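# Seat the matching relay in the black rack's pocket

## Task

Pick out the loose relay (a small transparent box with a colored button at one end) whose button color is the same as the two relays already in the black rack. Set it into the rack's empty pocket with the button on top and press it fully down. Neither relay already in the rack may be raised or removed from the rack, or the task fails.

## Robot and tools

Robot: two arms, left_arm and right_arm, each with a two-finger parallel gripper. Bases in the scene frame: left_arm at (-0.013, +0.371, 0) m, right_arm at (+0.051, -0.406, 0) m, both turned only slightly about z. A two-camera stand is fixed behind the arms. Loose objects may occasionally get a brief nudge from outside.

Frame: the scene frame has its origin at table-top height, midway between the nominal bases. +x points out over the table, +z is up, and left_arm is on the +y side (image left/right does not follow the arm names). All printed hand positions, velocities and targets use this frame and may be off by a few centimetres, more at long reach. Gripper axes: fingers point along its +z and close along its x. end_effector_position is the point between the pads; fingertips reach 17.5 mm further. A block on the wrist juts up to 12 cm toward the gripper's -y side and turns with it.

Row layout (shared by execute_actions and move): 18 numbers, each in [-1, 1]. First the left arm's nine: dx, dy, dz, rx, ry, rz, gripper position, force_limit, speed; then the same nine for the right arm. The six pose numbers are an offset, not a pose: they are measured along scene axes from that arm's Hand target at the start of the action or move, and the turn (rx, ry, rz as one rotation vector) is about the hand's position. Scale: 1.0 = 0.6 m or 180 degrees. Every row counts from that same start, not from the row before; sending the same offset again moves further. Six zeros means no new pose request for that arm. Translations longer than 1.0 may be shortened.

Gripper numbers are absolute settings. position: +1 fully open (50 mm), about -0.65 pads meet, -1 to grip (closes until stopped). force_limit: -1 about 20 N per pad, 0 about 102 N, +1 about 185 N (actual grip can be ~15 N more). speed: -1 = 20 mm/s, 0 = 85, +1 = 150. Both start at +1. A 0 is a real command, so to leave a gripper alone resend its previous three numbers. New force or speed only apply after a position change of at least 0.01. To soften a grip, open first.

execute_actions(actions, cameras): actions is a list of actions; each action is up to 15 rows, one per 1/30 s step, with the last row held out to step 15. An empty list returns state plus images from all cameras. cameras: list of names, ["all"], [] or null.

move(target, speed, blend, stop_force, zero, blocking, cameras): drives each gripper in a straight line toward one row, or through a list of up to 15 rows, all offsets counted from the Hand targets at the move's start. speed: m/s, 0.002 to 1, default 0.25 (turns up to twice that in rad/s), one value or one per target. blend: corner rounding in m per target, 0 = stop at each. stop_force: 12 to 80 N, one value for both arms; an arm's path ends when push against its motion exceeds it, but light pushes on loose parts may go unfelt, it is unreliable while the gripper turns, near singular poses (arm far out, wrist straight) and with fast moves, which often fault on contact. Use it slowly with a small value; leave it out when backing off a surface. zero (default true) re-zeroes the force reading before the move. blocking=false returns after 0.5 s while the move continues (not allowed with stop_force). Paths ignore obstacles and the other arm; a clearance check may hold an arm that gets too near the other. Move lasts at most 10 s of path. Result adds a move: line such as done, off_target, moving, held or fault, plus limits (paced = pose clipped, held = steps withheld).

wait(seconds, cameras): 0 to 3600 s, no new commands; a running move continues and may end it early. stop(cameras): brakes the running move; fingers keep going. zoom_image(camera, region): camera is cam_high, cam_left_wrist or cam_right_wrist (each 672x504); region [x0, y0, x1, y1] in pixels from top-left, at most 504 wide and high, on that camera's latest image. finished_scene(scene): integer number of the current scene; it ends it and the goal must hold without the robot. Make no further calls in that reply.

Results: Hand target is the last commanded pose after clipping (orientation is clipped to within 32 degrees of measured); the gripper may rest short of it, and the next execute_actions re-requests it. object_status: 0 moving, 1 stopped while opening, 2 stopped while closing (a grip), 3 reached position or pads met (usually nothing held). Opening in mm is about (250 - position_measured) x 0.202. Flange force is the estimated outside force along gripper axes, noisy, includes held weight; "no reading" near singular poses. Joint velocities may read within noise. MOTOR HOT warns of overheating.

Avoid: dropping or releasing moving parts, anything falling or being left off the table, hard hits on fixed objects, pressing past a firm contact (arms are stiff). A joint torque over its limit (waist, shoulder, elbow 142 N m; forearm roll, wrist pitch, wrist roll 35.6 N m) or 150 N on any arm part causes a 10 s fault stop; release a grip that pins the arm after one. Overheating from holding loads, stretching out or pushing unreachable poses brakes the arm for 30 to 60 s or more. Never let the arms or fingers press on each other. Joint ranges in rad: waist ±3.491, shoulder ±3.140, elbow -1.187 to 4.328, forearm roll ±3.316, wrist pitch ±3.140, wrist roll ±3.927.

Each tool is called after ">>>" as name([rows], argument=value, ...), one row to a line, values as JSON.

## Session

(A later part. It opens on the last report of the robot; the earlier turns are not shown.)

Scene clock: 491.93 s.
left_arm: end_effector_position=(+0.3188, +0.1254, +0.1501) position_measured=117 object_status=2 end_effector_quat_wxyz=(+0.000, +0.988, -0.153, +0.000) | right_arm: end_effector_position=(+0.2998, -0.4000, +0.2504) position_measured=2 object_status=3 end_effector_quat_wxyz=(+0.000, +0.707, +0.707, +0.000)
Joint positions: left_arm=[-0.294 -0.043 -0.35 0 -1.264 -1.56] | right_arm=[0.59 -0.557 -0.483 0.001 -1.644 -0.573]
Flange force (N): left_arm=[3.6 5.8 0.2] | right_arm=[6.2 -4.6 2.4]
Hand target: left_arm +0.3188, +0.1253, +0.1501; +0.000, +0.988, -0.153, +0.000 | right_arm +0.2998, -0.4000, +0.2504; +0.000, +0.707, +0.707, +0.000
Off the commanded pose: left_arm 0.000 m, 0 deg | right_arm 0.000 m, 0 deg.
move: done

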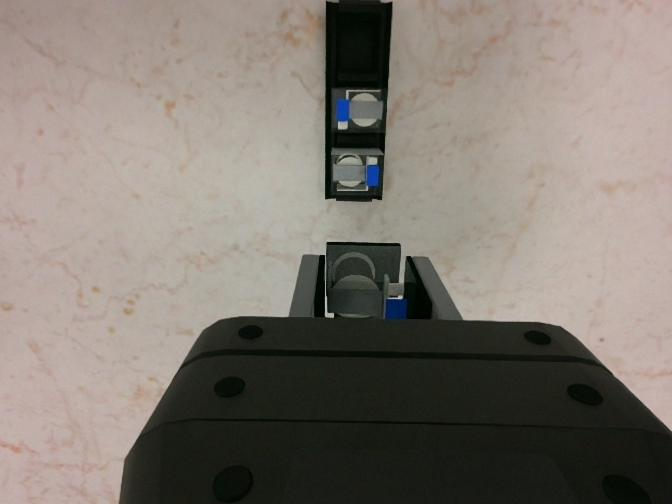

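>>> move(target=[0.0435, 0.1455, -0.1167, 0, 0, 0, -1, -0.8, -0.8, 0.0, 0, 0, 0, 0, 0, 1, 1, 1], speed=0.15, cameras=["cam_left_wrist", "cam_high"])

>>> zoom_image(camera="cam_left_wrist", region=[290, 160, 430, 300])

>>> zoom_image(camera="cam_high", region=[410, 290, 490, 370])

Scene clock: 565.07 s.
left_arm: end_effector_position=(+0.3449, +0.2126, +0.0801) position_measured=117 object_status=2 end_effector_quat_wxyz=(+0.000, +0.988, -0.153, +0.000) | right_arm: end_effector_position=(+0.2998, -0.4000, +0.2504) position_measured=2 object_status=3 end_effector_quat_wxyz=(+0.000, +0.707, +0.707, +0.000)
Joint positions: left_arm=[-0.055 -0.027 -0.511 0 -1.087 -1.799] | right_arm=[0.59 -0.557 -0.483 0.001 -1.644 -0.573]
Flange force (N): left_arm=[4.4 4.9 1.2] | right_arm=[6.5 -5.0 2.4]
Hand target: left_arm +0.3449, +0.2126, +0.0800; +0.000, +0.988, -0.153, +0.000 | right_arm +0.2998, -0.4000, +0.2504; +0.000, +0.707, +0.707, +0.000
Off the commanded pose: left_arm 0.000 m, 0 deg | right_arm 0.000 m, 0 deg.
move: done
Images, in order (width x height): cam_high 672x504, cam_left_wrist 672x504.

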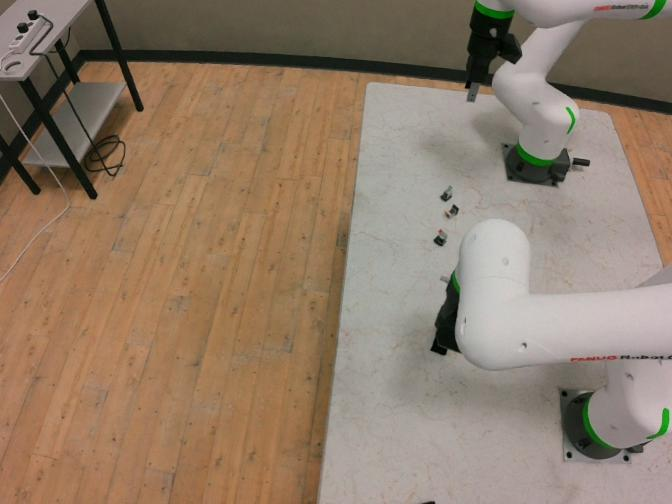

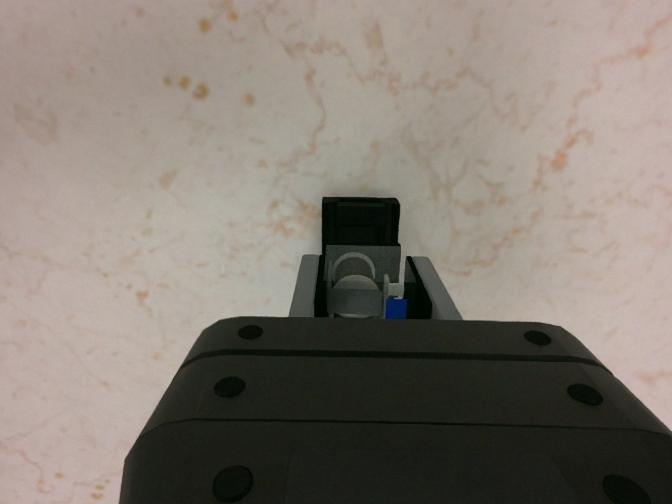

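Scaled by 3.600 from the camera's image (finer frame: 960x720).

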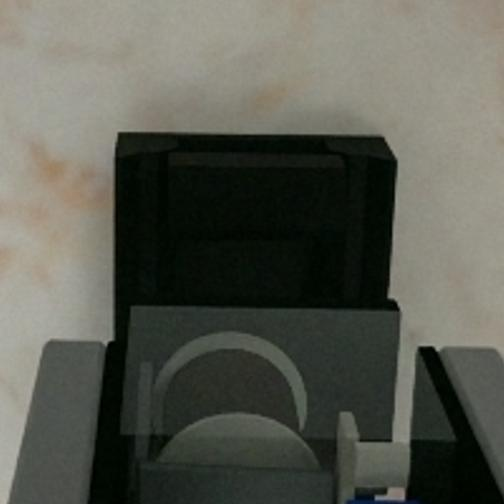

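Scaled by 6.300 from the camera's image (finer frame: 960x720).

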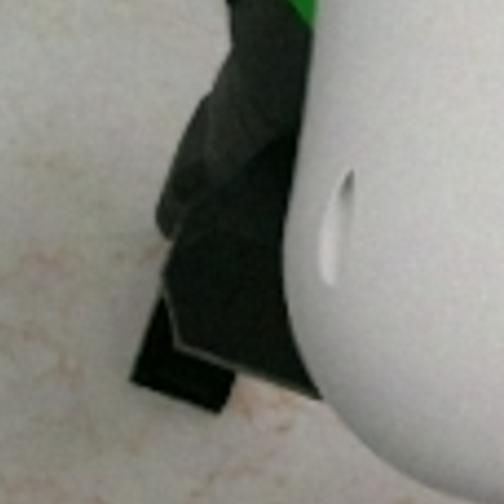

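>>> move(target=[-0.0008, -0.0024, -0.0367, 0, 0, 0, -1, -0.8, -0.8, 0.0, 0, 0, 0, 0, 0, 1, 1, 1], speed=0.1, cameras=["cam_left_wrist"])

>>> zoom_image(camera="cam_left_wrist", region=[290, 180, 430, 320])

Scene clock: 592.37 s.
left_arm: end_effector_position=(+0.3445, +0.2112, +0.0580) position_measured=117 object_status=2 end_effector_quat_wxyz=(+0.000, +0.988, -0.153, +0.000) | right_arm: end_effector_position=(+0.2998, -0.4000, +0.2504) position_measured=2 object_status=3 end_effector_quat_wxyz=(+0.000, +0.707, +0.707, +0.000)
Joint positions: left_arm=[-0.059 0.004 -0.54 0 -1.027 -1.795] | right_arm=[0.59 -0.557 -0.483 0.001 -1.644 -0.573]
Flange force (N): left_arm=[4.3 4.4 1.8] | right_arm=[5.8 -4.5 2.6]
Hand target: left_arm +0.3445, +0.2112, +0.0580; +0.000, +0.988, -0.153, +0.000 | right_arm +0.2998, -0.4000, +0.2504; +0.000, +0.707, +0.707, +0.000
Off the commanded pose: left_arm 0.000 m, 0 deg | right_arm 0.000 m, 0 deg.
move: done

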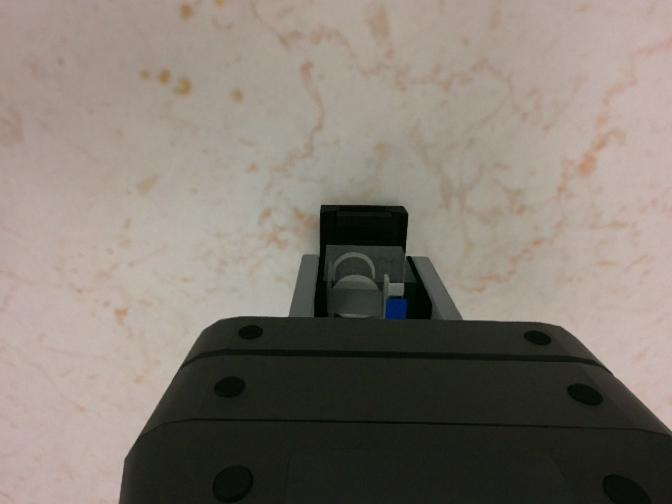

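Scaled by 3.600 from the camera's image (finer frame: 960x720).

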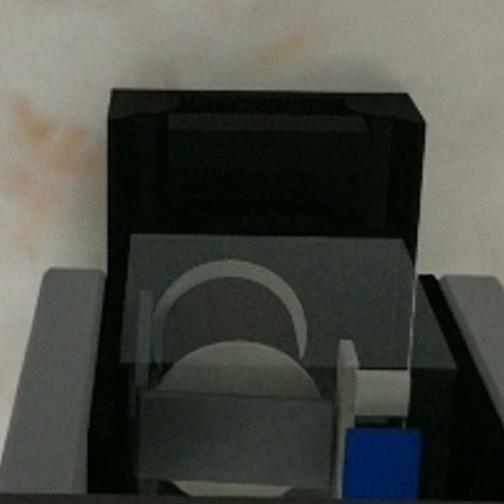

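>>> move([
  [0, 0, 0.1033, 0, 0, 0, -1, -0.8, -0.8, 0.0, 0, 0, 0, 0, 0, 1, 1, 1],
  [0.0975, -0.0303, 0.1033, 0, 0, 0.5, -1, -0.8, -0.8, 0.0, 0, 0, 0, 0, 0, 1, 1, 1],
  [0.0975, -0.0303, 0.0067, 0, 0, 0.5, -1, -0.8, -0.8, 0.0, 0, 0, 0, 0, 0, 1, 1, 1],
], speed=0.15, blend=[0.01, 0.01, 0], cameras=["cam_left_wrist"])

>>> zoom_image(camera="cam_left_wrist", region=[260, 30, 440, 165])

Scene clock: 670.53 s.
left_arm: end_effector_position=(+0.4030, +0.1930, +0.0621) position_measured=117 object_status=2 end_effector_quat_wxyz=(+0.000, +0.807, +0.591, +0.000) | right_arm: end_effector_position=(+0.2998, -0.4000, +0.2504) position_measured=2 object_status=3 end_effector_quat_wxyz=(+0.000, +0.707, +0.707, +0.000)
Joint positions: left_arm=[-0.09 0.148 -0.373 0 -1.05 -0.194] | right_arm=[0.59 -0.557 -0.483 0.001 -1.644 -0.573]
Flange force (N): left_arm=[-4.2 4.1 1.3] | right_arm=[5.9 -4.9 1.9]
Hand target: left_arm +0.4030, +0.1930, +0.0620; +0.000, +0.807, +0.591, +0.000 | right_arm +0.2998, -0.4000, +0.2504; +0.000, +0.707, +0.707, +0.000
Off the commanded pose: left_arm 0.000 m, 0 deg | right_arm 0.000 m, 0 deg.
move: done

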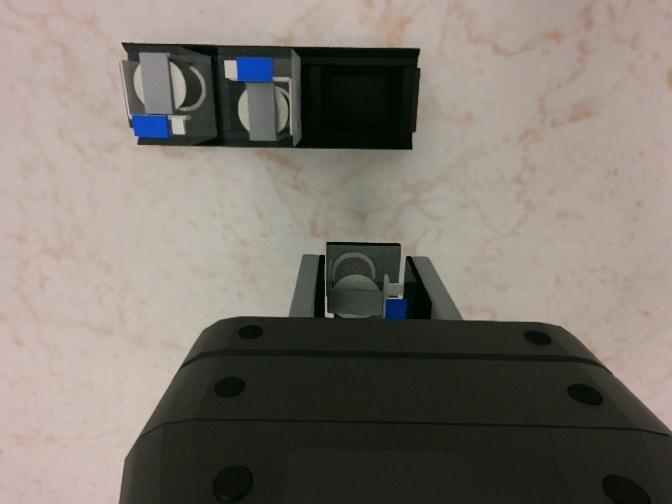

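Scaled by 2.800 from the camera's image (finer frame: 960x720).

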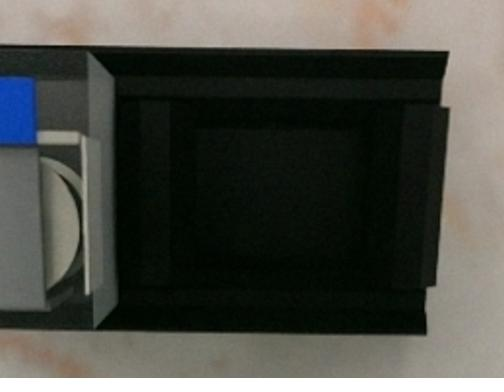

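>>> zoom_image(camera="cam_left_wrist", region=[295, 40, 425, 155])

>>> zoom_image(camera="cam_left_wrist", region=[110, 30, 310, 160])

Scaled by 3.877 from the camera's image (finer frame: 960x720).

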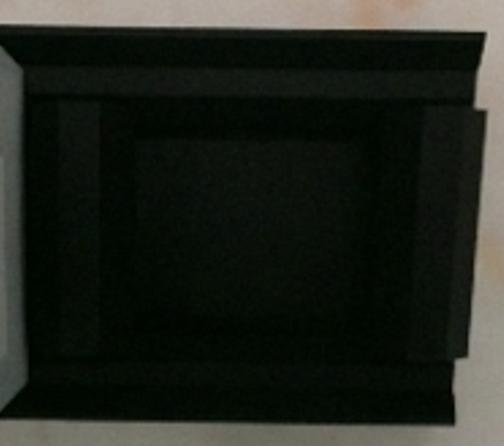

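Scaled by 2.520 from the camera's image (finer frame: 960x720).

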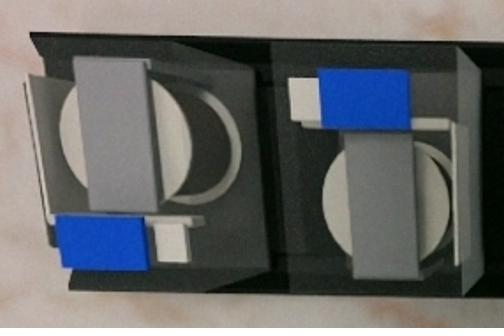

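>>> move(target=[0, 0, 0, 0, 0, 0, -1, -0.8, -0.8, 0.092, 0.3233, -0.234, 0, 0, 0, 1, 1, 1], speed=0.2, cameras=["cam_right_wrist"])

>>> zoom_image(camera="cam_right_wrist", region=[220, 60, 480, 260])

Scene clock: 804.13 s.
left_arm: end_effector_position=(+0.4030, +0.1930, +0.0620) position_measured=117 object_status=2 end_effector_quat_wxyz=(+0.000, +0.807, +0.591, +0.000) | right_arm: end_effector_position=(+0.3549, -0.2059, +0.1100) position_measured=2 object_status=3 end_effector_quat_wxyz=(+0.000, +0.707, +0.707, +0.000)
Joint positions: left_arm=[-0.09 0.148 -0.373 0 -1.05 -0.194] | right_arm=[0.964 -0.14 -0.537 0.001 -1.172 -0.948]
Flange force (N): left_arm=[-4.2 3.9 1.3] | right_arm=[2.3 -4.0 2.6]
Hand target: left_arm +0.4030, +0.1930, +0.0620; +0.000, +0.807, +0.591, +0.000 | right_arm +0.3550, -0.2060, +0.1100; +0.000, +0.707, +0.707, +0.000
Off the commanded pose: left_arm 0.000 m, 0 deg | right_arm 0.000 m, 0 deg.
move: done

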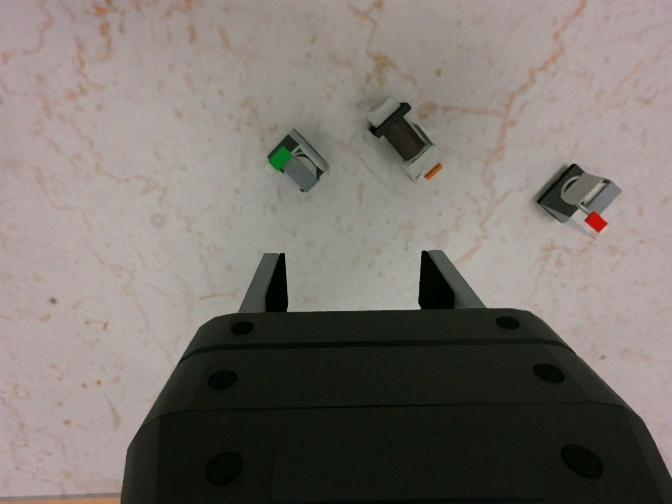

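Scaled by 1.938 from the camera's image (finer frame: 960x720).

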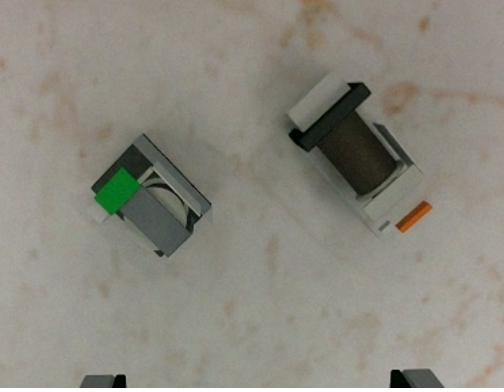

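>>> zoom_image(camera="cam_right_wrist", region=[350, 80, 460, 190])

>>> zoom_image(camera="cam_right_wrist", region=[520, 150, 640, 250])

Scaled by 4.582 from the camera's image (finer frame: 960x720).

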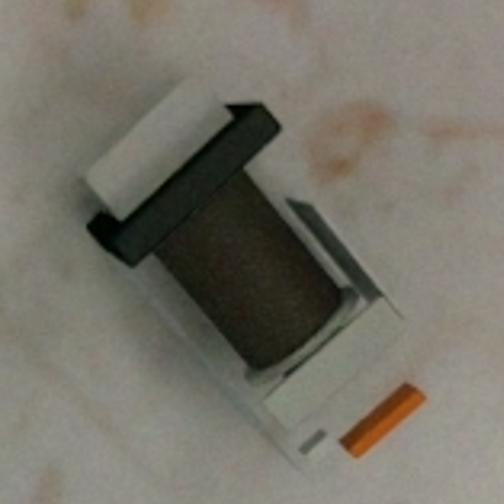

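Scaled by 4.200 from the camera's image (finer frame: 960x720).

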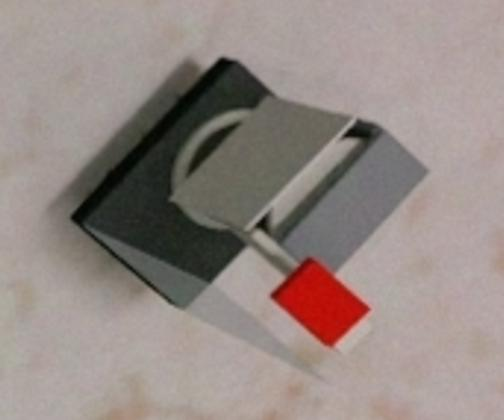

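>>> move([
  [0, 0, 0.0967, 0, 0, 0, -1, -0.8, -0.8, 0, 0, 0, 0, 0, 0, 1, 1, 1],
  [-0.0982, 0.027, 0.0967, 0, 0, -0.5, -1, -0.8, -0.8, 0, 0, 0, 0, 0, 0, 1, 1, 1],
  [-0.0982, 0.027, -0.0067, 0, 0, -0.5, -1, -0.8, -0.8, 0, 0, 0, 0, 0, 0, 1, 1, 1],
], speed=0.15, blend=[0.01, 0.01, 0], cameras=["cam_left_wrist"])

>>> zoom_image(camera="cam_left_wrist", region=[300, 190, 430, 320])

Scene clock: 872.70 s.
left_arm: end_effector_position=(+0.3441, +0.2092, +0.0581) position_measured=117 object_status=2 end_effector_quat_wxyz=(+0.000, +0.988, -0.153, +0.000) | right_arm: end_effector_position=(+0.3550, -0.2060, +0.1100) position_measured=2 object_status=3 end_effector_quat_wxyz=(+0.000, +0.707, +0.707, +0.000)
Joint positions: left_arm=[-0.065 0.005 -0.539 0 -1.027 -1.79] | right_arm=[0.964 -0.139 -0.537 0.001 -1.172 -0.948]
Flange force (N): left_arm=[5.2 5.6 1.2] | right_arm=[2.8 -3.6 2.5]
Hand target: left_arm +0.3440, +0.2092, +0.0580; +0.000, +0.988, -0.153, +0.000 | right_arm +0.3550, -0.2060, +0.1100; +0.000, +0.707, +0.707, +0.000
Off the commanded pose: left_arm 0.000 m, 0 deg | right_arm 0.000 m, 0 deg.
move: done

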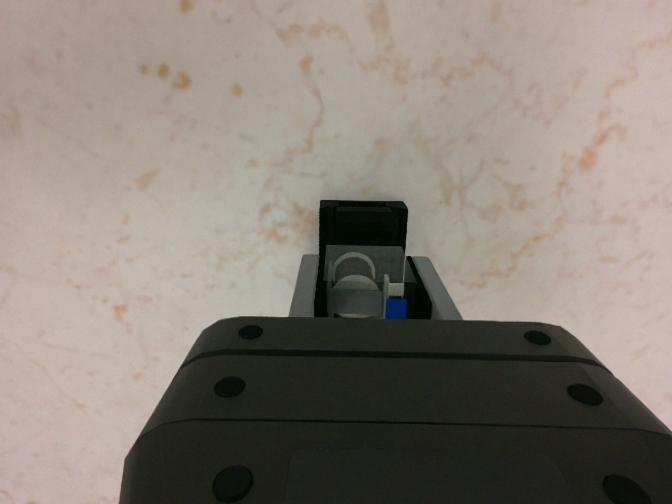

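Scaled by 3.877 from the camera's image (finer frame: 960x720).

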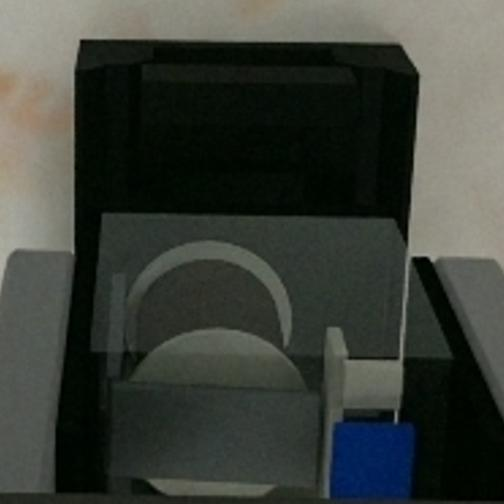

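>>> move(target=[0.0002, -0.001, -0.0233, 0, 0, 0, -1, -0.8, -0.8, 0, 0, 0, 0, 0, 0, 1, 1, 1], speed=0.01, stop_force=12, cameras=["cam_left_wrist"])

>>> zoom_image(camera="cam_left_wrist", region=[300, 190, 430, 320])

Scene clock: 890.40 s.
left_arm: end_effector_position=(+0.3442, +0.2086, +0.0440) position_measured=117 object_status=2 end_effector_quat_wxyz=(+0.000, +0.988, -0.153, +0.000) | right_arm: end_effector_position=(+0.3550, -0.2060, +0.1100) position_measured=2 object_status=3 end_effector_quat_wxyz=(+0.000, +0.707, +0.707, +0.000)
Joint positions: left_arm=[-0.066 0.027 -0.554 0 -0.989 -1.788] | right_arm=[0.964 -0.139 -0.537 0.001 -1.172 -0.948]
Flange force (N): left_arm=[4.2 4.9 1.3] | right_arm=[2.3 -4.1 2.9]
Hand target: left_arm +0.3442, +0.2086, +0.0440; +0.000, +0.988, -0.153, +0.000 | right_arm +0.3550, -0.2060, +0.1100; +0.000, +0.707, +0.707, +0.000
Off the commanded pose: left_arm 0.000 m, 0 deg | right_arm 0.000 m, 0 deg.
move: done

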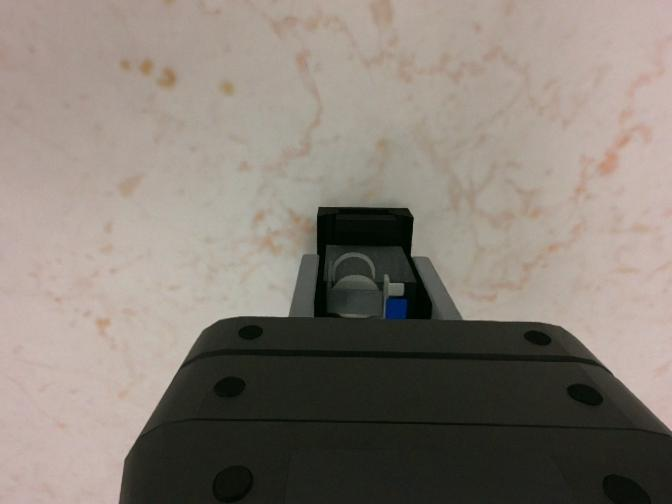

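Scaled by 3.877 from the camera's image (finer frame: 960x720).

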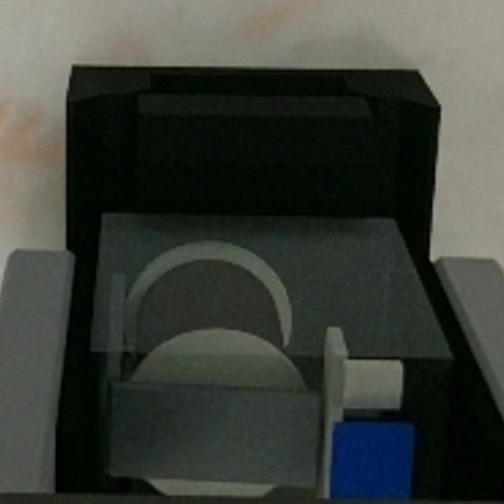

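>>> move(target=[0, 0, -0.0167, 0, 0, 0, -1, -0.8, -0.8, 0, 0, 0, 0, 0, 0, 1, 1, 1], speed=0.01, stop_force=12, cameras=["cam_left_wrist"])

>>> zoom_image(camera="cam_left_wrist", region=[300, 190, 430, 320])

Scene clock: 897.13 s.
left_arm: end_effector_position=(+0.3442, +0.2086, +0.0418) position_measured=117 object_status=2 end_effector_quat_wxyz=(+0.000, +0.988, -0.153, +0.000) | right_arm: end_effector_position=(+0.3550, -0.2060, +0.1100) position_measured=2 object_status=3 end_effector_quat_wxyz=(+0.000, +0.707, +0.707, +0.000)
Joint positions: left_arm=[-0.066 0.031 -0.557 0 -0.983 -1.788] | right_arm=[0.964 -0.139 -0.537 0.001 -1.172 -0.948]
Flange force (N): left_arm=[-0.9 4.4 -23.8] | right_arm=[2.6 -3.6 3.1]
Hand target: left_arm +0.3442, +0.2086, +0.0418; +0.000, +0.988, -0.153, +0.000 (not the last commanded pose) | right_arm +0.3550, -0.2060, +0.1100; +0.000, +0.707, +0.707, +0.000
Off the commanded pose: left_arm 0.008 m, 0 deg | right_arm 0.000 m, 0 deg.
move: contact (left_arm)

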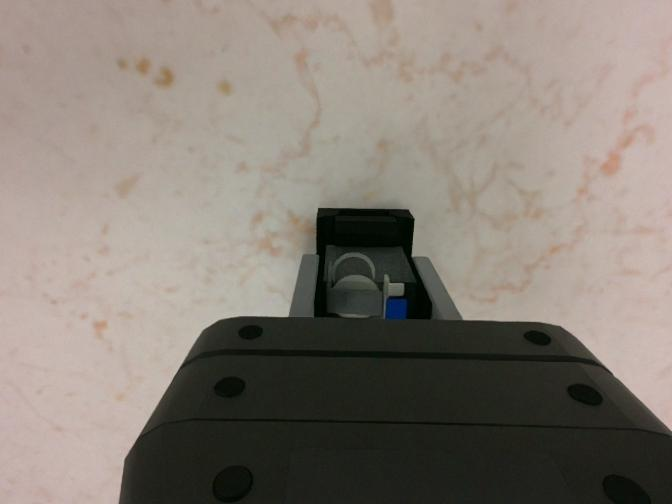

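Scaled by 3.877 from the camera's image (finer frame: 960x720).

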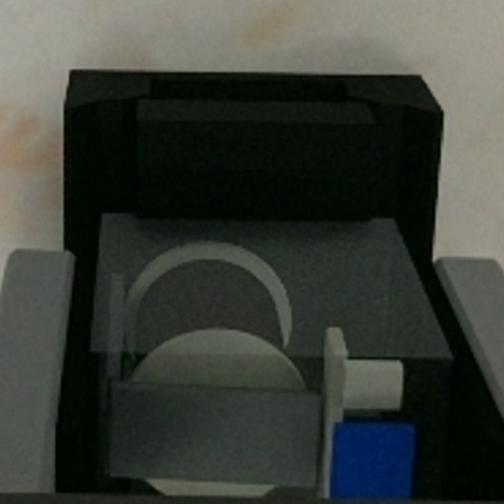

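>>> move(target=[0, 0, -0.01, 0, 0, 0, -1, -0.8, -0.8, 0, 0, 0, 0, 0, 0, 1, 1, 1], speed=0.005, stop_force=20, cameras=["cam_left_wrist"])

>>> zoom_image(camera="cam_left_wrist", region=[300, 190, 430, 320])

Scene clock: 908.03 s.
left_arm: end_effector_position=(+0.3442, +0.2086, +0.0413) position_measured=117 object_status=2 end_effector_quat_wxyz=(+0.000, +0.988, -0.153, +0.000) | right_arm: end_effector_position=(+0.3550, -0.2060, +0.1100) position_measured=2 object_status=3 end_effector_quat_wxyz=(+0.000, +0.707, +0.707, +0.000)
Joint positions: left_arm=[-0.066 0.032 -0.558 0 -0.982 -1.788] | right_arm=[0.964 -0.139 -0.537 0.001 -1.172 -0.948]
Flange force (N): left_arm=[-7.6 2.6 -54.2] | right_arm=[1.8 -3.5 2.7]
Hand target: left_arm +0.3442, +0.2086, +0.0413; +0.000, +0.988, -0.153, +0.000 (not the last commanded pose) | right_arm +0.3550, -0.2060, +0.1100; +0.000, +0.707, +0.707, +0.000
Off the commanded pose: left_arm 0.006 m, 0 deg | right_arm 0.000 m, 0 deg.
move: contact (left_arm)

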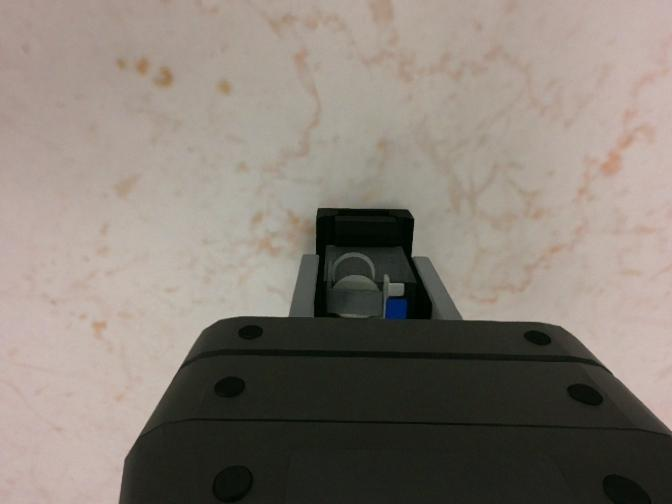

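Scaled by 3.877 from the camera's image (finer frame: 960x720).

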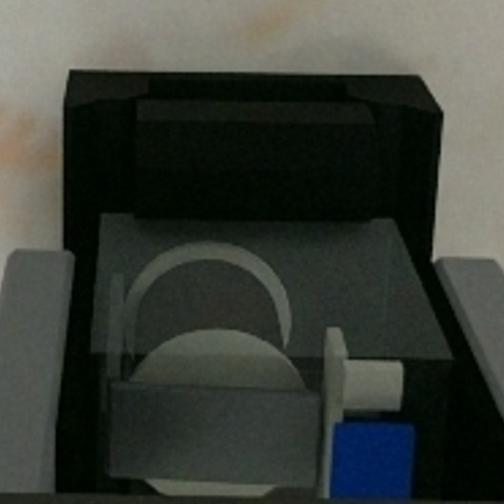

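>>> move([
  [0, 0, 0.0012, 0, 0, 0, -1, -0.8, -0.8, 0, 0, 0, 0, 0, 0, 1, 1, 1],
  [0, 0, 0.0012, 0, 0, 0, 0.67, -0.8, -1, 0, 0, 0, 0, 0, 0, 1, 1, 1],
], speed=0.01, cameras=["cam_left_wrist"])

>>> zoom_image(camera="cam_left_wrist", region=[270, 190, 450, 320])

Scene clock: 919.47 s.
left_arm: end_effector_position=(+0.3442, +0.2086, +0.0421) position_measured=52 object_status=0 end_effector_quat_wxyz=(+0.000, +0.988, -0.153, +0.000) | right_arm: end_effector_position=(+0.3550, -0.2060, +0.1100) position_measured=2 object_status=3 end_effector_quat_wxyz=(+0.000, +0.707, +0.707, +0.000)
Joint positions: left_arm=[-0.066 0.03 -0.557 0 -0.984 -1.788] | right_arm=[0.964 -0.139 -0.537 0.001 -1.172 -0.948]
Flange force (N): left_arm=[4.4 4.6 1.2] | right_arm=[2.7 -3.5 2.8]
Hand target: left_arm +0.3442, +0.2086, +0.0421; +0.000, +0.988, -0.153, +0.000 | right_arm +0.3550, -0.2060, +0.1100; +0.000, +0.707, +0.707, +0.000
Off the commanded pose: left_arm 0.000 m, 0 deg | right_arm 0.000 m, 0 deg.
move: done

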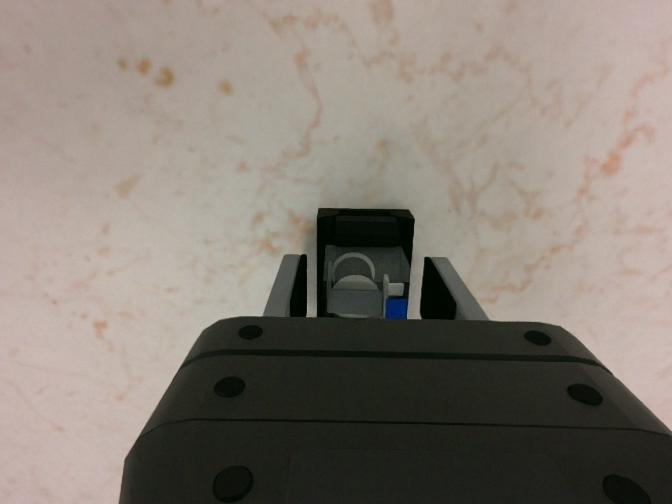

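Scaled by 2.800 from the camera's image (finer frame: 960x720).

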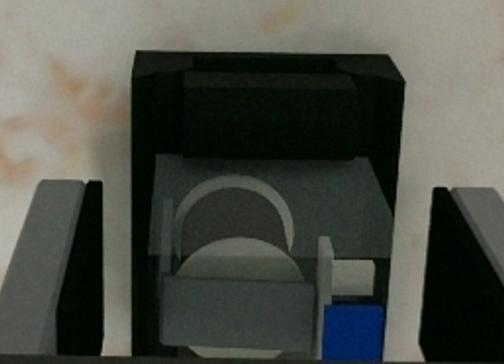

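>>> move([
  [0, 0, 0.13, 0, 0, 0, 0.67, -0.8, -1, 0, 0, 0, 0, 0, 0, 1, 1, 1],
  [0.08, -0.08, 0.13, 0, 0, 0.5, 0.67, -0.8, -1, 0, 0, 0, 0, 0, 0, 1, 1, 1],
], speed=0.15, blend=[0.0, 0], cameras=["cam_left_wrist", "cam_high"])

>>> zoom_image(camera="cam_left_wrist", region=[210, 40, 450, 220])

>>> zoom_image(camera="cam_high", region=[410, 290, 490, 370])

Scene clock: 934.73 s.
left_arm: end_effector_position=(+0.3922, +0.1606, +0.1201) position_measured=52 object_status=3 end_effector_quat_wxyz=(+0.000, +0.807, +0.591, +0.000) | right_arm: end_effector_position=(+0.3550, -0.2060, +0.1100) position_measured=2 object_status=3 end_effector_quat_wxyz=(+0.000, +0.707, +0.707, +0.000)
Joint positions: left_arm=[-0.167 0.093 -0.285 0 -1.193 -0.117] | right_arm=[0.964 -0.139 -0.537 0.001 -1.172 -0.948]
Flange force (N): left_arm=[-4.9 4.0 0.6] | right_arm=[2.6 -3.7 2.6]
Hand target: left_arm +0.3922, +0.1606, +0.1201; +0.000, +0.807, +0.591, +0.000 | right_arm +0.3550, -0.2060, +0.1100; +0.000, +0.707, +0.707, +0.000
Off the commanded pose: left_arm 0.000 m, 0 deg | right_arm 0.000 m, 0 deg.
move: done
Images, in order (width x height): cam_high 672x504, cam_left_wrist 672x504.

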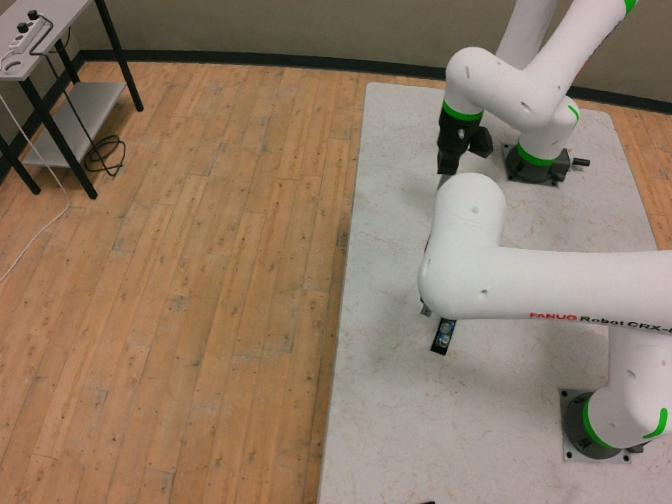

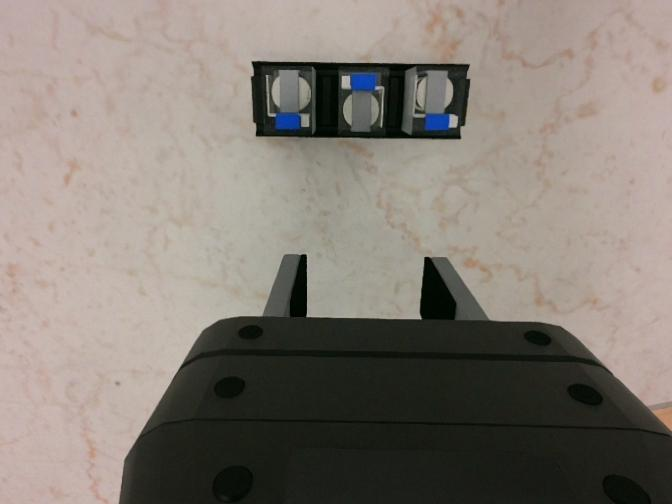

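Scaled by 2.100 from the camera's image (finer frame: 960x720).

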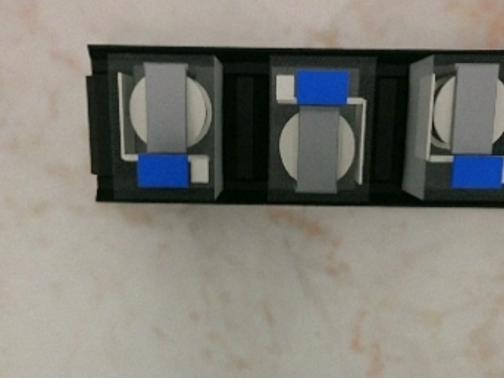

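Scaled by 6.300 from the camera's image (finer frame: 960x720).

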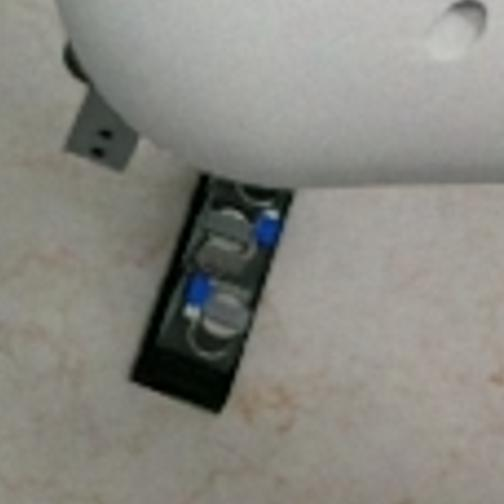

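>>> zoom_image(camera="cam_left_wrist", region=[245, 50, 365, 150])

>>> zoom_image(camera="cam_left_wrist", region=[365, 50, 485, 150])

Scaled by 4.200 from the camera's image (finer frame: 960x720).

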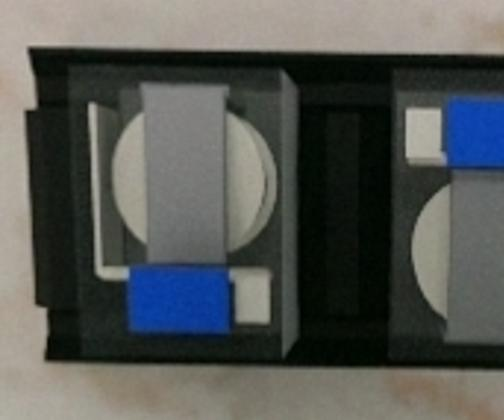

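Scaled by 4.200 from the camera's image (finer frame: 960x720).

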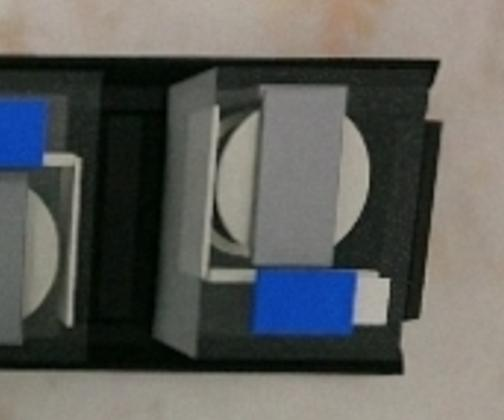

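>>> zoom_image(camera="cam_right_wrist", region=[250, 110, 350, 210])

This scene's latest camera images include none from cam_right_wrist. They are from: cam_high, cam_left_wrist. cam_right_wrist's image comes with the result of a call that names it in "cameras".

>>> wait(seconds=0.1, cameras=["cam_right_wrist"])

>>> zoom_image(camera="cam_right_wrist", region=[250, 110, 350, 210])

>>> zoom_image(camera="cam_right_wrist", region=[230, 230, 490, 330])

Scene clock: 1058.73 s.
left_arm: end_effector_position=(+0.3922, +0.1606, +0.1201) position_measured=52 object_status=3 end_effector_quat_wxyz=(+0.000, +0.807, +0.591, +0.000) | right_arm: end_effector_position=(+0.3550, -0.2060, +0.1100) position_measured=2 object_status=3 end_effector_quat_wxyz=(+0.000, +0.707, +0.707, +0.000)
Joint positions: left_arm=[-0.167 0.093 -0.285 0 -1.193 -0.117] | right_arm=[0.964 -0.139 -0.537 0.001 -1.172 -0.948]
Flange force (N): left_arm=[-4.8 4.7 0.7] | right_arm=[3.0 -3.4 3.3]
Hand target: left_arm +0.3922, +0.1606, +0.1201; +0.000, +0.807, +0.591, +0.000 | right_arm +0.3550, -0.2060, +0.1100; +0.000, +0.707, +0.707, +0.000
Tool commands: left_gripper/position=+0.67 left_gripper/force_limit=-0.8 left_gripper/speed=-1.0 right_gripper/position=+1.0 right_gripper/force_limit=+1.0 right_gripper/speed=+1.0
Off the commanded pose: left_arm 0.000 m, 0 deg | right_arm 0.000 m, 0 deg.
wait: 0.10 s; at rest from the start

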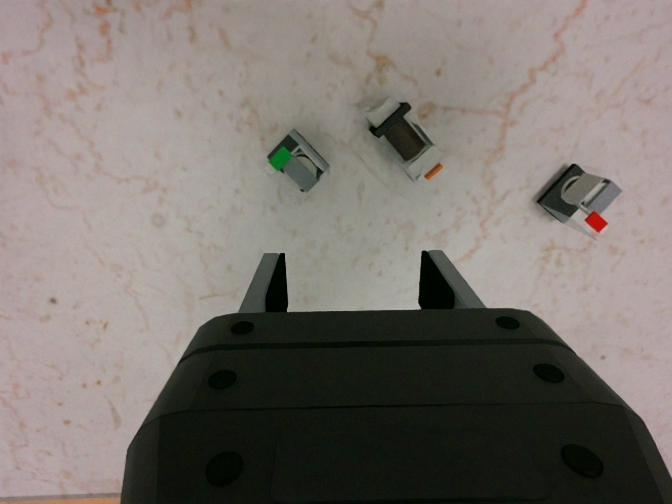

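Scaled by 5.040 from the camera's image (finer frame: 960x720).

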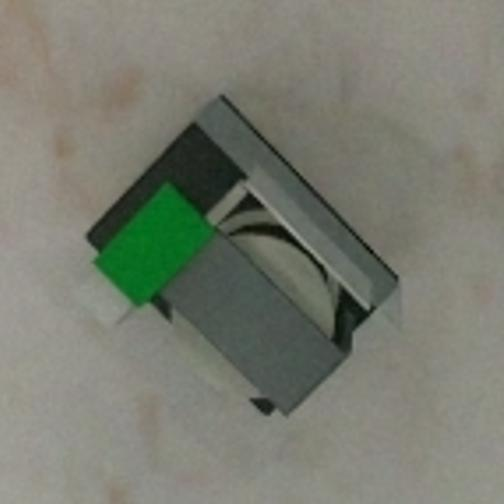

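Scaled by 1.938 from the camera's image (finer frame: 960x720).

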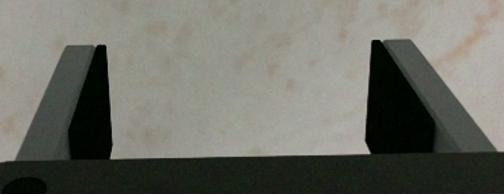

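>>> move(target=[0, 0, 0, 0, 0, 0, 0.67, -0.8, -1, -0.056, -0.0428, -0.0733, 0, 0, -0.2611, 1, 1, 1], speed=0.15, cameras=["cam_right_wrist"])

>>> zoom_image(camera="cam_right_wrist", region=[220, 160, 480, 360])

Scene clock: 1109.27 s.
left_arm: end_effector_position=(+0.3922, +0.1606, +0.1201) position_measured=52 object_status=3 end_effector_quat_wxyz=(+0.000, +0.807, +0.591, +0.000) | right_arm: end_effector_position=(+0.3214, -0.2317, +0.0660) position_measured=2 object_status=3 end_effector_quat_wxyz=(+0.001, +0.930, +0.366, +0.000)
Joint positions: left_arm=[-0.167 0.093 -0.285 0 -1.193 -0.117] | right_arm=[1.005 -0.205 -0.704 0.001 -1.071 -1.81]
Flange force (N): left_arm=[-4.5 3.3 0.3] | right_arm=[-0.9 -4.6 2.7]
Hand target: left_arm +0.3922, +0.1606, +0.1201; +0.000, +0.807, +0.591, +0.000 | right_arm +0.3214, -0.2317, +0.0660; +0.001, +0.930, +0.366, +0.000
Off the commanded pose: left_arm 0.000 m, 0 deg | right_arm 0.000 m, 0 deg.
move: done

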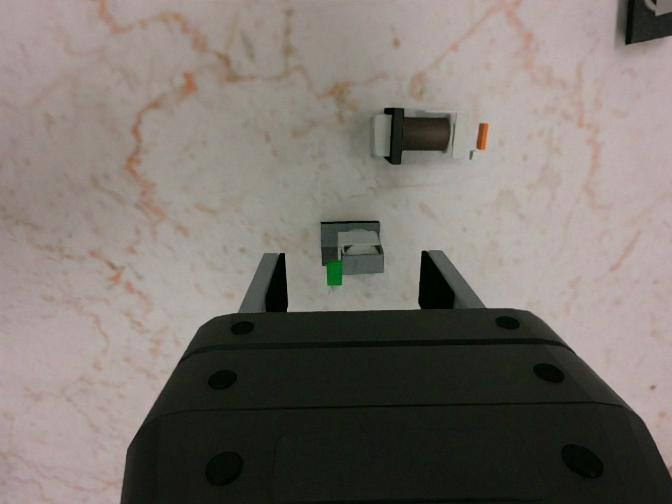

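Scaled by 1.938 from the camera's image (finer frame: 960x720).

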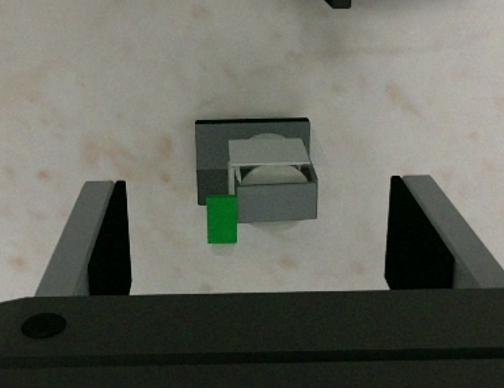

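>>> zoom_image(camera="cam_right_wrist", region=[360, 80, 500, 190])

Scaled by 3.600 from the camera's image (finer frame: 960x720).

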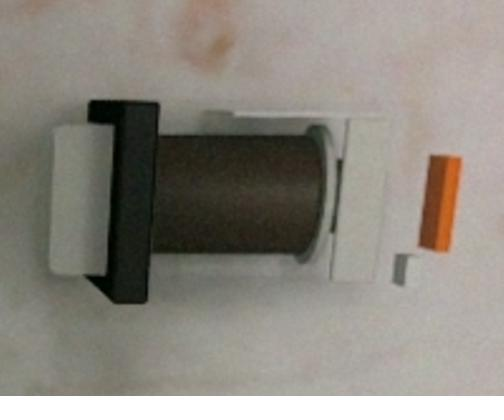

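>>> move([
  [0, 0, 0, 0, 0, 0, 0.67, -0.8, -1, 0, 0, 0.09, 0, 0, 0, 0.472, -0.8, -0.5],
  [0, 0, 0, 0, 0, 0, 0.67, -0.8, -1, -0.0138, 0.1018, 0.09, 0, 0, -0.5072, 0.472, -0.8, -0.5],
], speed=0.2, blend=[0.01, 0], cameras=["cam_right_wrist"])

>>> move(target=[0, 0, 0, 0, 0, 0, 0.67, -0.8, -1, 0, 0, 0, -0.1109, 0.1245, 0, 0.472, -0.8, -0.5], speed=0.2, cameras=["cam_right_wrist", "cam_high"])

Scene clock: 1219.50 s.
left_arm: end_effector_position=(+0.3922, +0.1606, +0.1201) position_measured=52 object_status=3 end_effector_quat_wxyz=(+0.000, +0.807, +0.591, +0.000) | right_arm: end_effector_position=(+0.3131, -0.1705, +0.1201) position_measured=82 object_status=3 end_effector_quat_wxyz=(+0.000, +0.912, -0.409, +0.000)
Joint positions: left_arm=[-0.167 0.093 -0.285 0 -1.193 -0.117] | right_arm=[1.125 -0.181 -0.546 0 -1.206 -3.522]
Flange force (N): left_arm=[-5.2 5.2 0.4] | right_arm=[-4.5 1.5 2.6]
Hand target: left_arm +0.3922, +0.1606, +0.1201; +0.000, +0.807, +0.591, +0.000 | right_arm +0.3131, -0.1706, +0.1200; +0.001, +0.912, -0.409, +0.000
Off the commanded pose: left_arm 0.000 m, 0 deg | right_arm 0.000 m, 0 deg.
move: done

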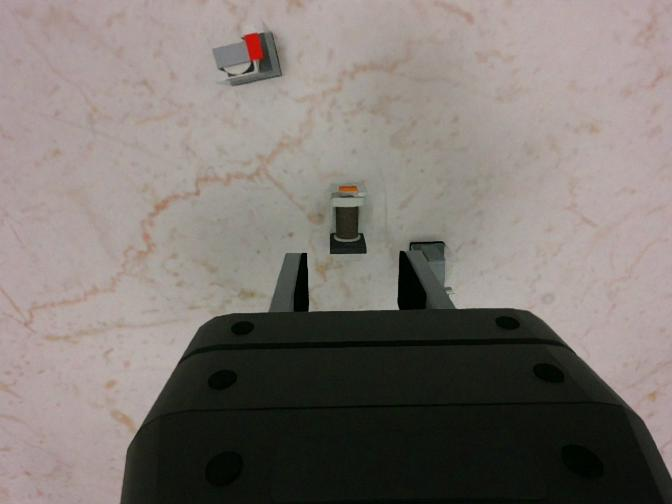

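Scene clock: 1221.23 s.
left_arm: end_effector_position=(+0.3922, +0.1606, +0.1201) position_measured=52 object_status=3 end_effector_quat_wxyz=(+0.000, +0.807, +0.591, +0.000) | right_arm: end_effector_position=(+0.3131, -0.1706, +0.1200) position_measured=82 object_status=3 end_effector_quat_wxyz=(+0.237, +0.881, -0.395, -0.106)
Joint positions: left_arm=[-0.167 0.093 -0.285 0 -1.193 -0.117] | right_arm=[1.002 0.263 -0.152 -0.129 -1.665 -3.378]
Flange force (N): left_arm=[-4.7 3.9 0.1] | right_arm=[-2.8 -1.9 2.6]
Hand target: left_arm +0.3922, +0.1606, +0.1201; +0.000, +0.807, +0.591, +0.000 | right_arm +0.3131, -0.1706, +0.1200; +0.237, +0.881, -0.395, -0.106
Off the commanded pose: left_arm 0.000 m, 0 deg | right_arm 0.000 m, 0 deg.
move: done
Images, in order (width x height): cam_high 672x504, cam_right_wrist 672x504.

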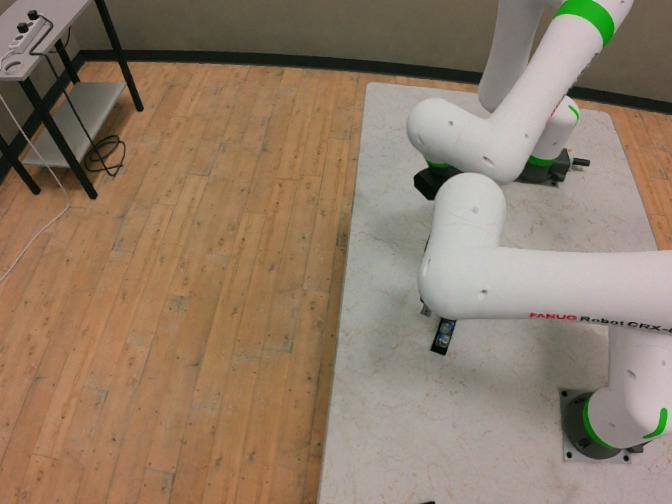

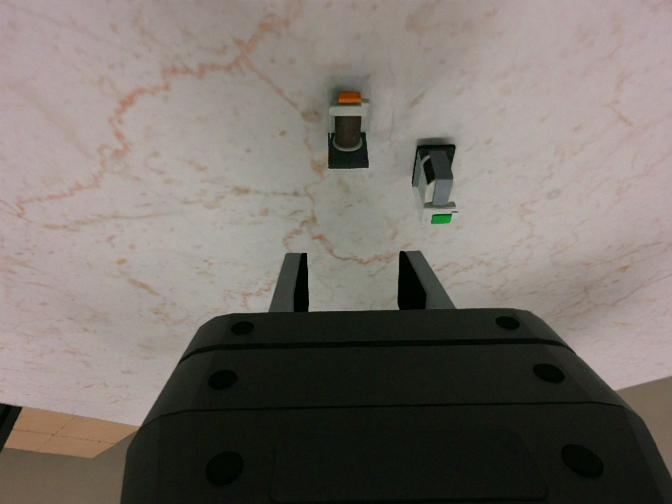

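>>> move(target=[0, 0, 0, 0, 0, 0, 0.67, -0.8, -1, 0, 0, -0.11, 0, 0, 0, 0.472, -0.8, -0.5], speed=0.12)

>>> move(target=[0, 0, 0, 0, 0, 0, 0.67, -0.8, -1, 0, 0, -0.0467, 0, 0, 0, 0.472, -0.8, -0.5], speed=0.03, stop_force=12, cameras=["cam_right_wrist", "cam_high"])

>>> zoom_image(camera="cam_right_wrist", region=[240, 130, 480, 330])

Scene clock: 1240.93 s.
left_arm: end_effector_position=(+0.3922, +0.1606, +0.1201) position_measured=52 object_status=3 end_effector_quat_wxyz=(+0.000, +0.807, +0.591, +0.000) | right_arm: end_effector_position=(+0.3131, -0.1706, +0.0541) position_measured=82 object_status=3 end_effector_quat_wxyz=(+0.237, +0.881, -0.395, -0.106)
Joint positions: left_arm=[-0.167 0.093 -0.285 0 -1.193 -0.117] | right_arm=[1.002 0.346 -0.219 -0.128 -1.516 -3.359]
Flange force (N): left_arm=[-4.8 4.3 0.0] | right_arm=[-2.6 -0.3 3.4]
Hand target: left_arm +0.3922, +0.1606, +0.1201; +0.000, +0.807, +0.591, +0.000 | right_arm +0.3131, -0.1706, +0.0540; +0.237, +0.881, -0.395, -0.106
Off the commanded pose: left_arm 0.000 m, 0 deg | right_arm 0.000 m, 0 deg.
move: done

Scene clock: 1242.57 s.
left_arm: end_effector_position=(+0.3922, +0.1606, +0.1201) position_measured=52 object_status=3 end_effector_quat_wxyz=(+0.000, +0.807, +0.591, +0.000) | right_arm: end_effector_position=(+0.3131, -0.1706, +0.0260) position_measured=82 object_status=3 end_effector_quat_wxyz=(+0.237, +0.881, -0.395, -0.106)
Joint positions: left_arm=[-0.167 0.093 -0.285 0 -1.193 -0.117] | right_arm=[1.002 0.388 -0.24 -0.129 -1.454 -3.351]
Flange force (N): left_arm=[-4.8 3.8 0.4] | right_arm=[-2.6 -1.3 3.6]
Hand target: left_arm +0.3922, +0.1606, +0.1201; +0.000, +0.807, +0.591, +0.000 | right_arm +0.3131, -0.1706, +0.0260; +0.237, +0.881, -0.395, -0.106
Off the commanded pose: left_arm 0.000 m, 0 deg | right_arm 0.000 m, 0 deg.
move: done
Images, in order (width x height): cam_high 672x504, cam_right_wrist 672x504.

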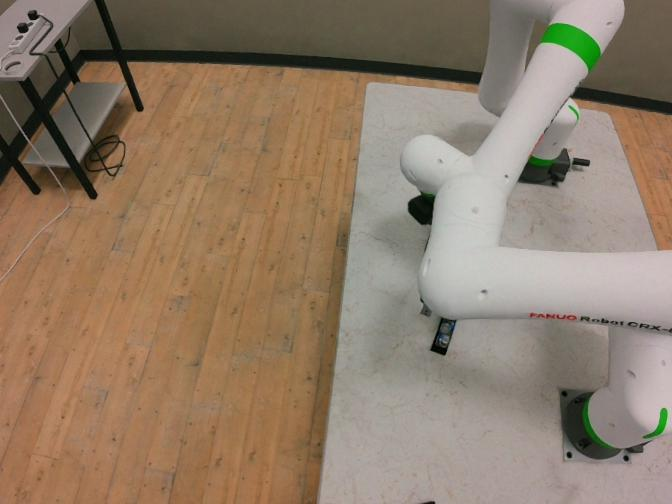

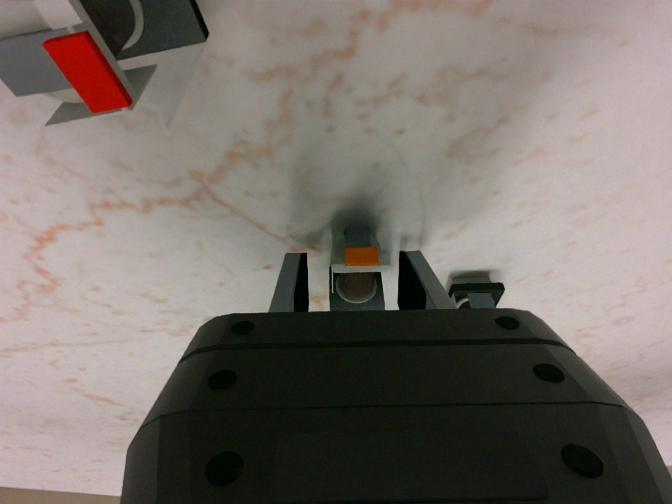

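Scaled by 2.100 from the camera's image (finer frame: 960x720).

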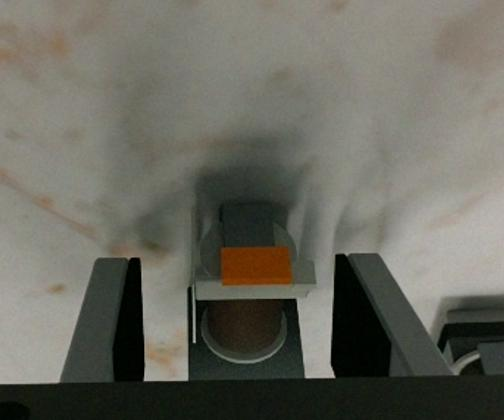

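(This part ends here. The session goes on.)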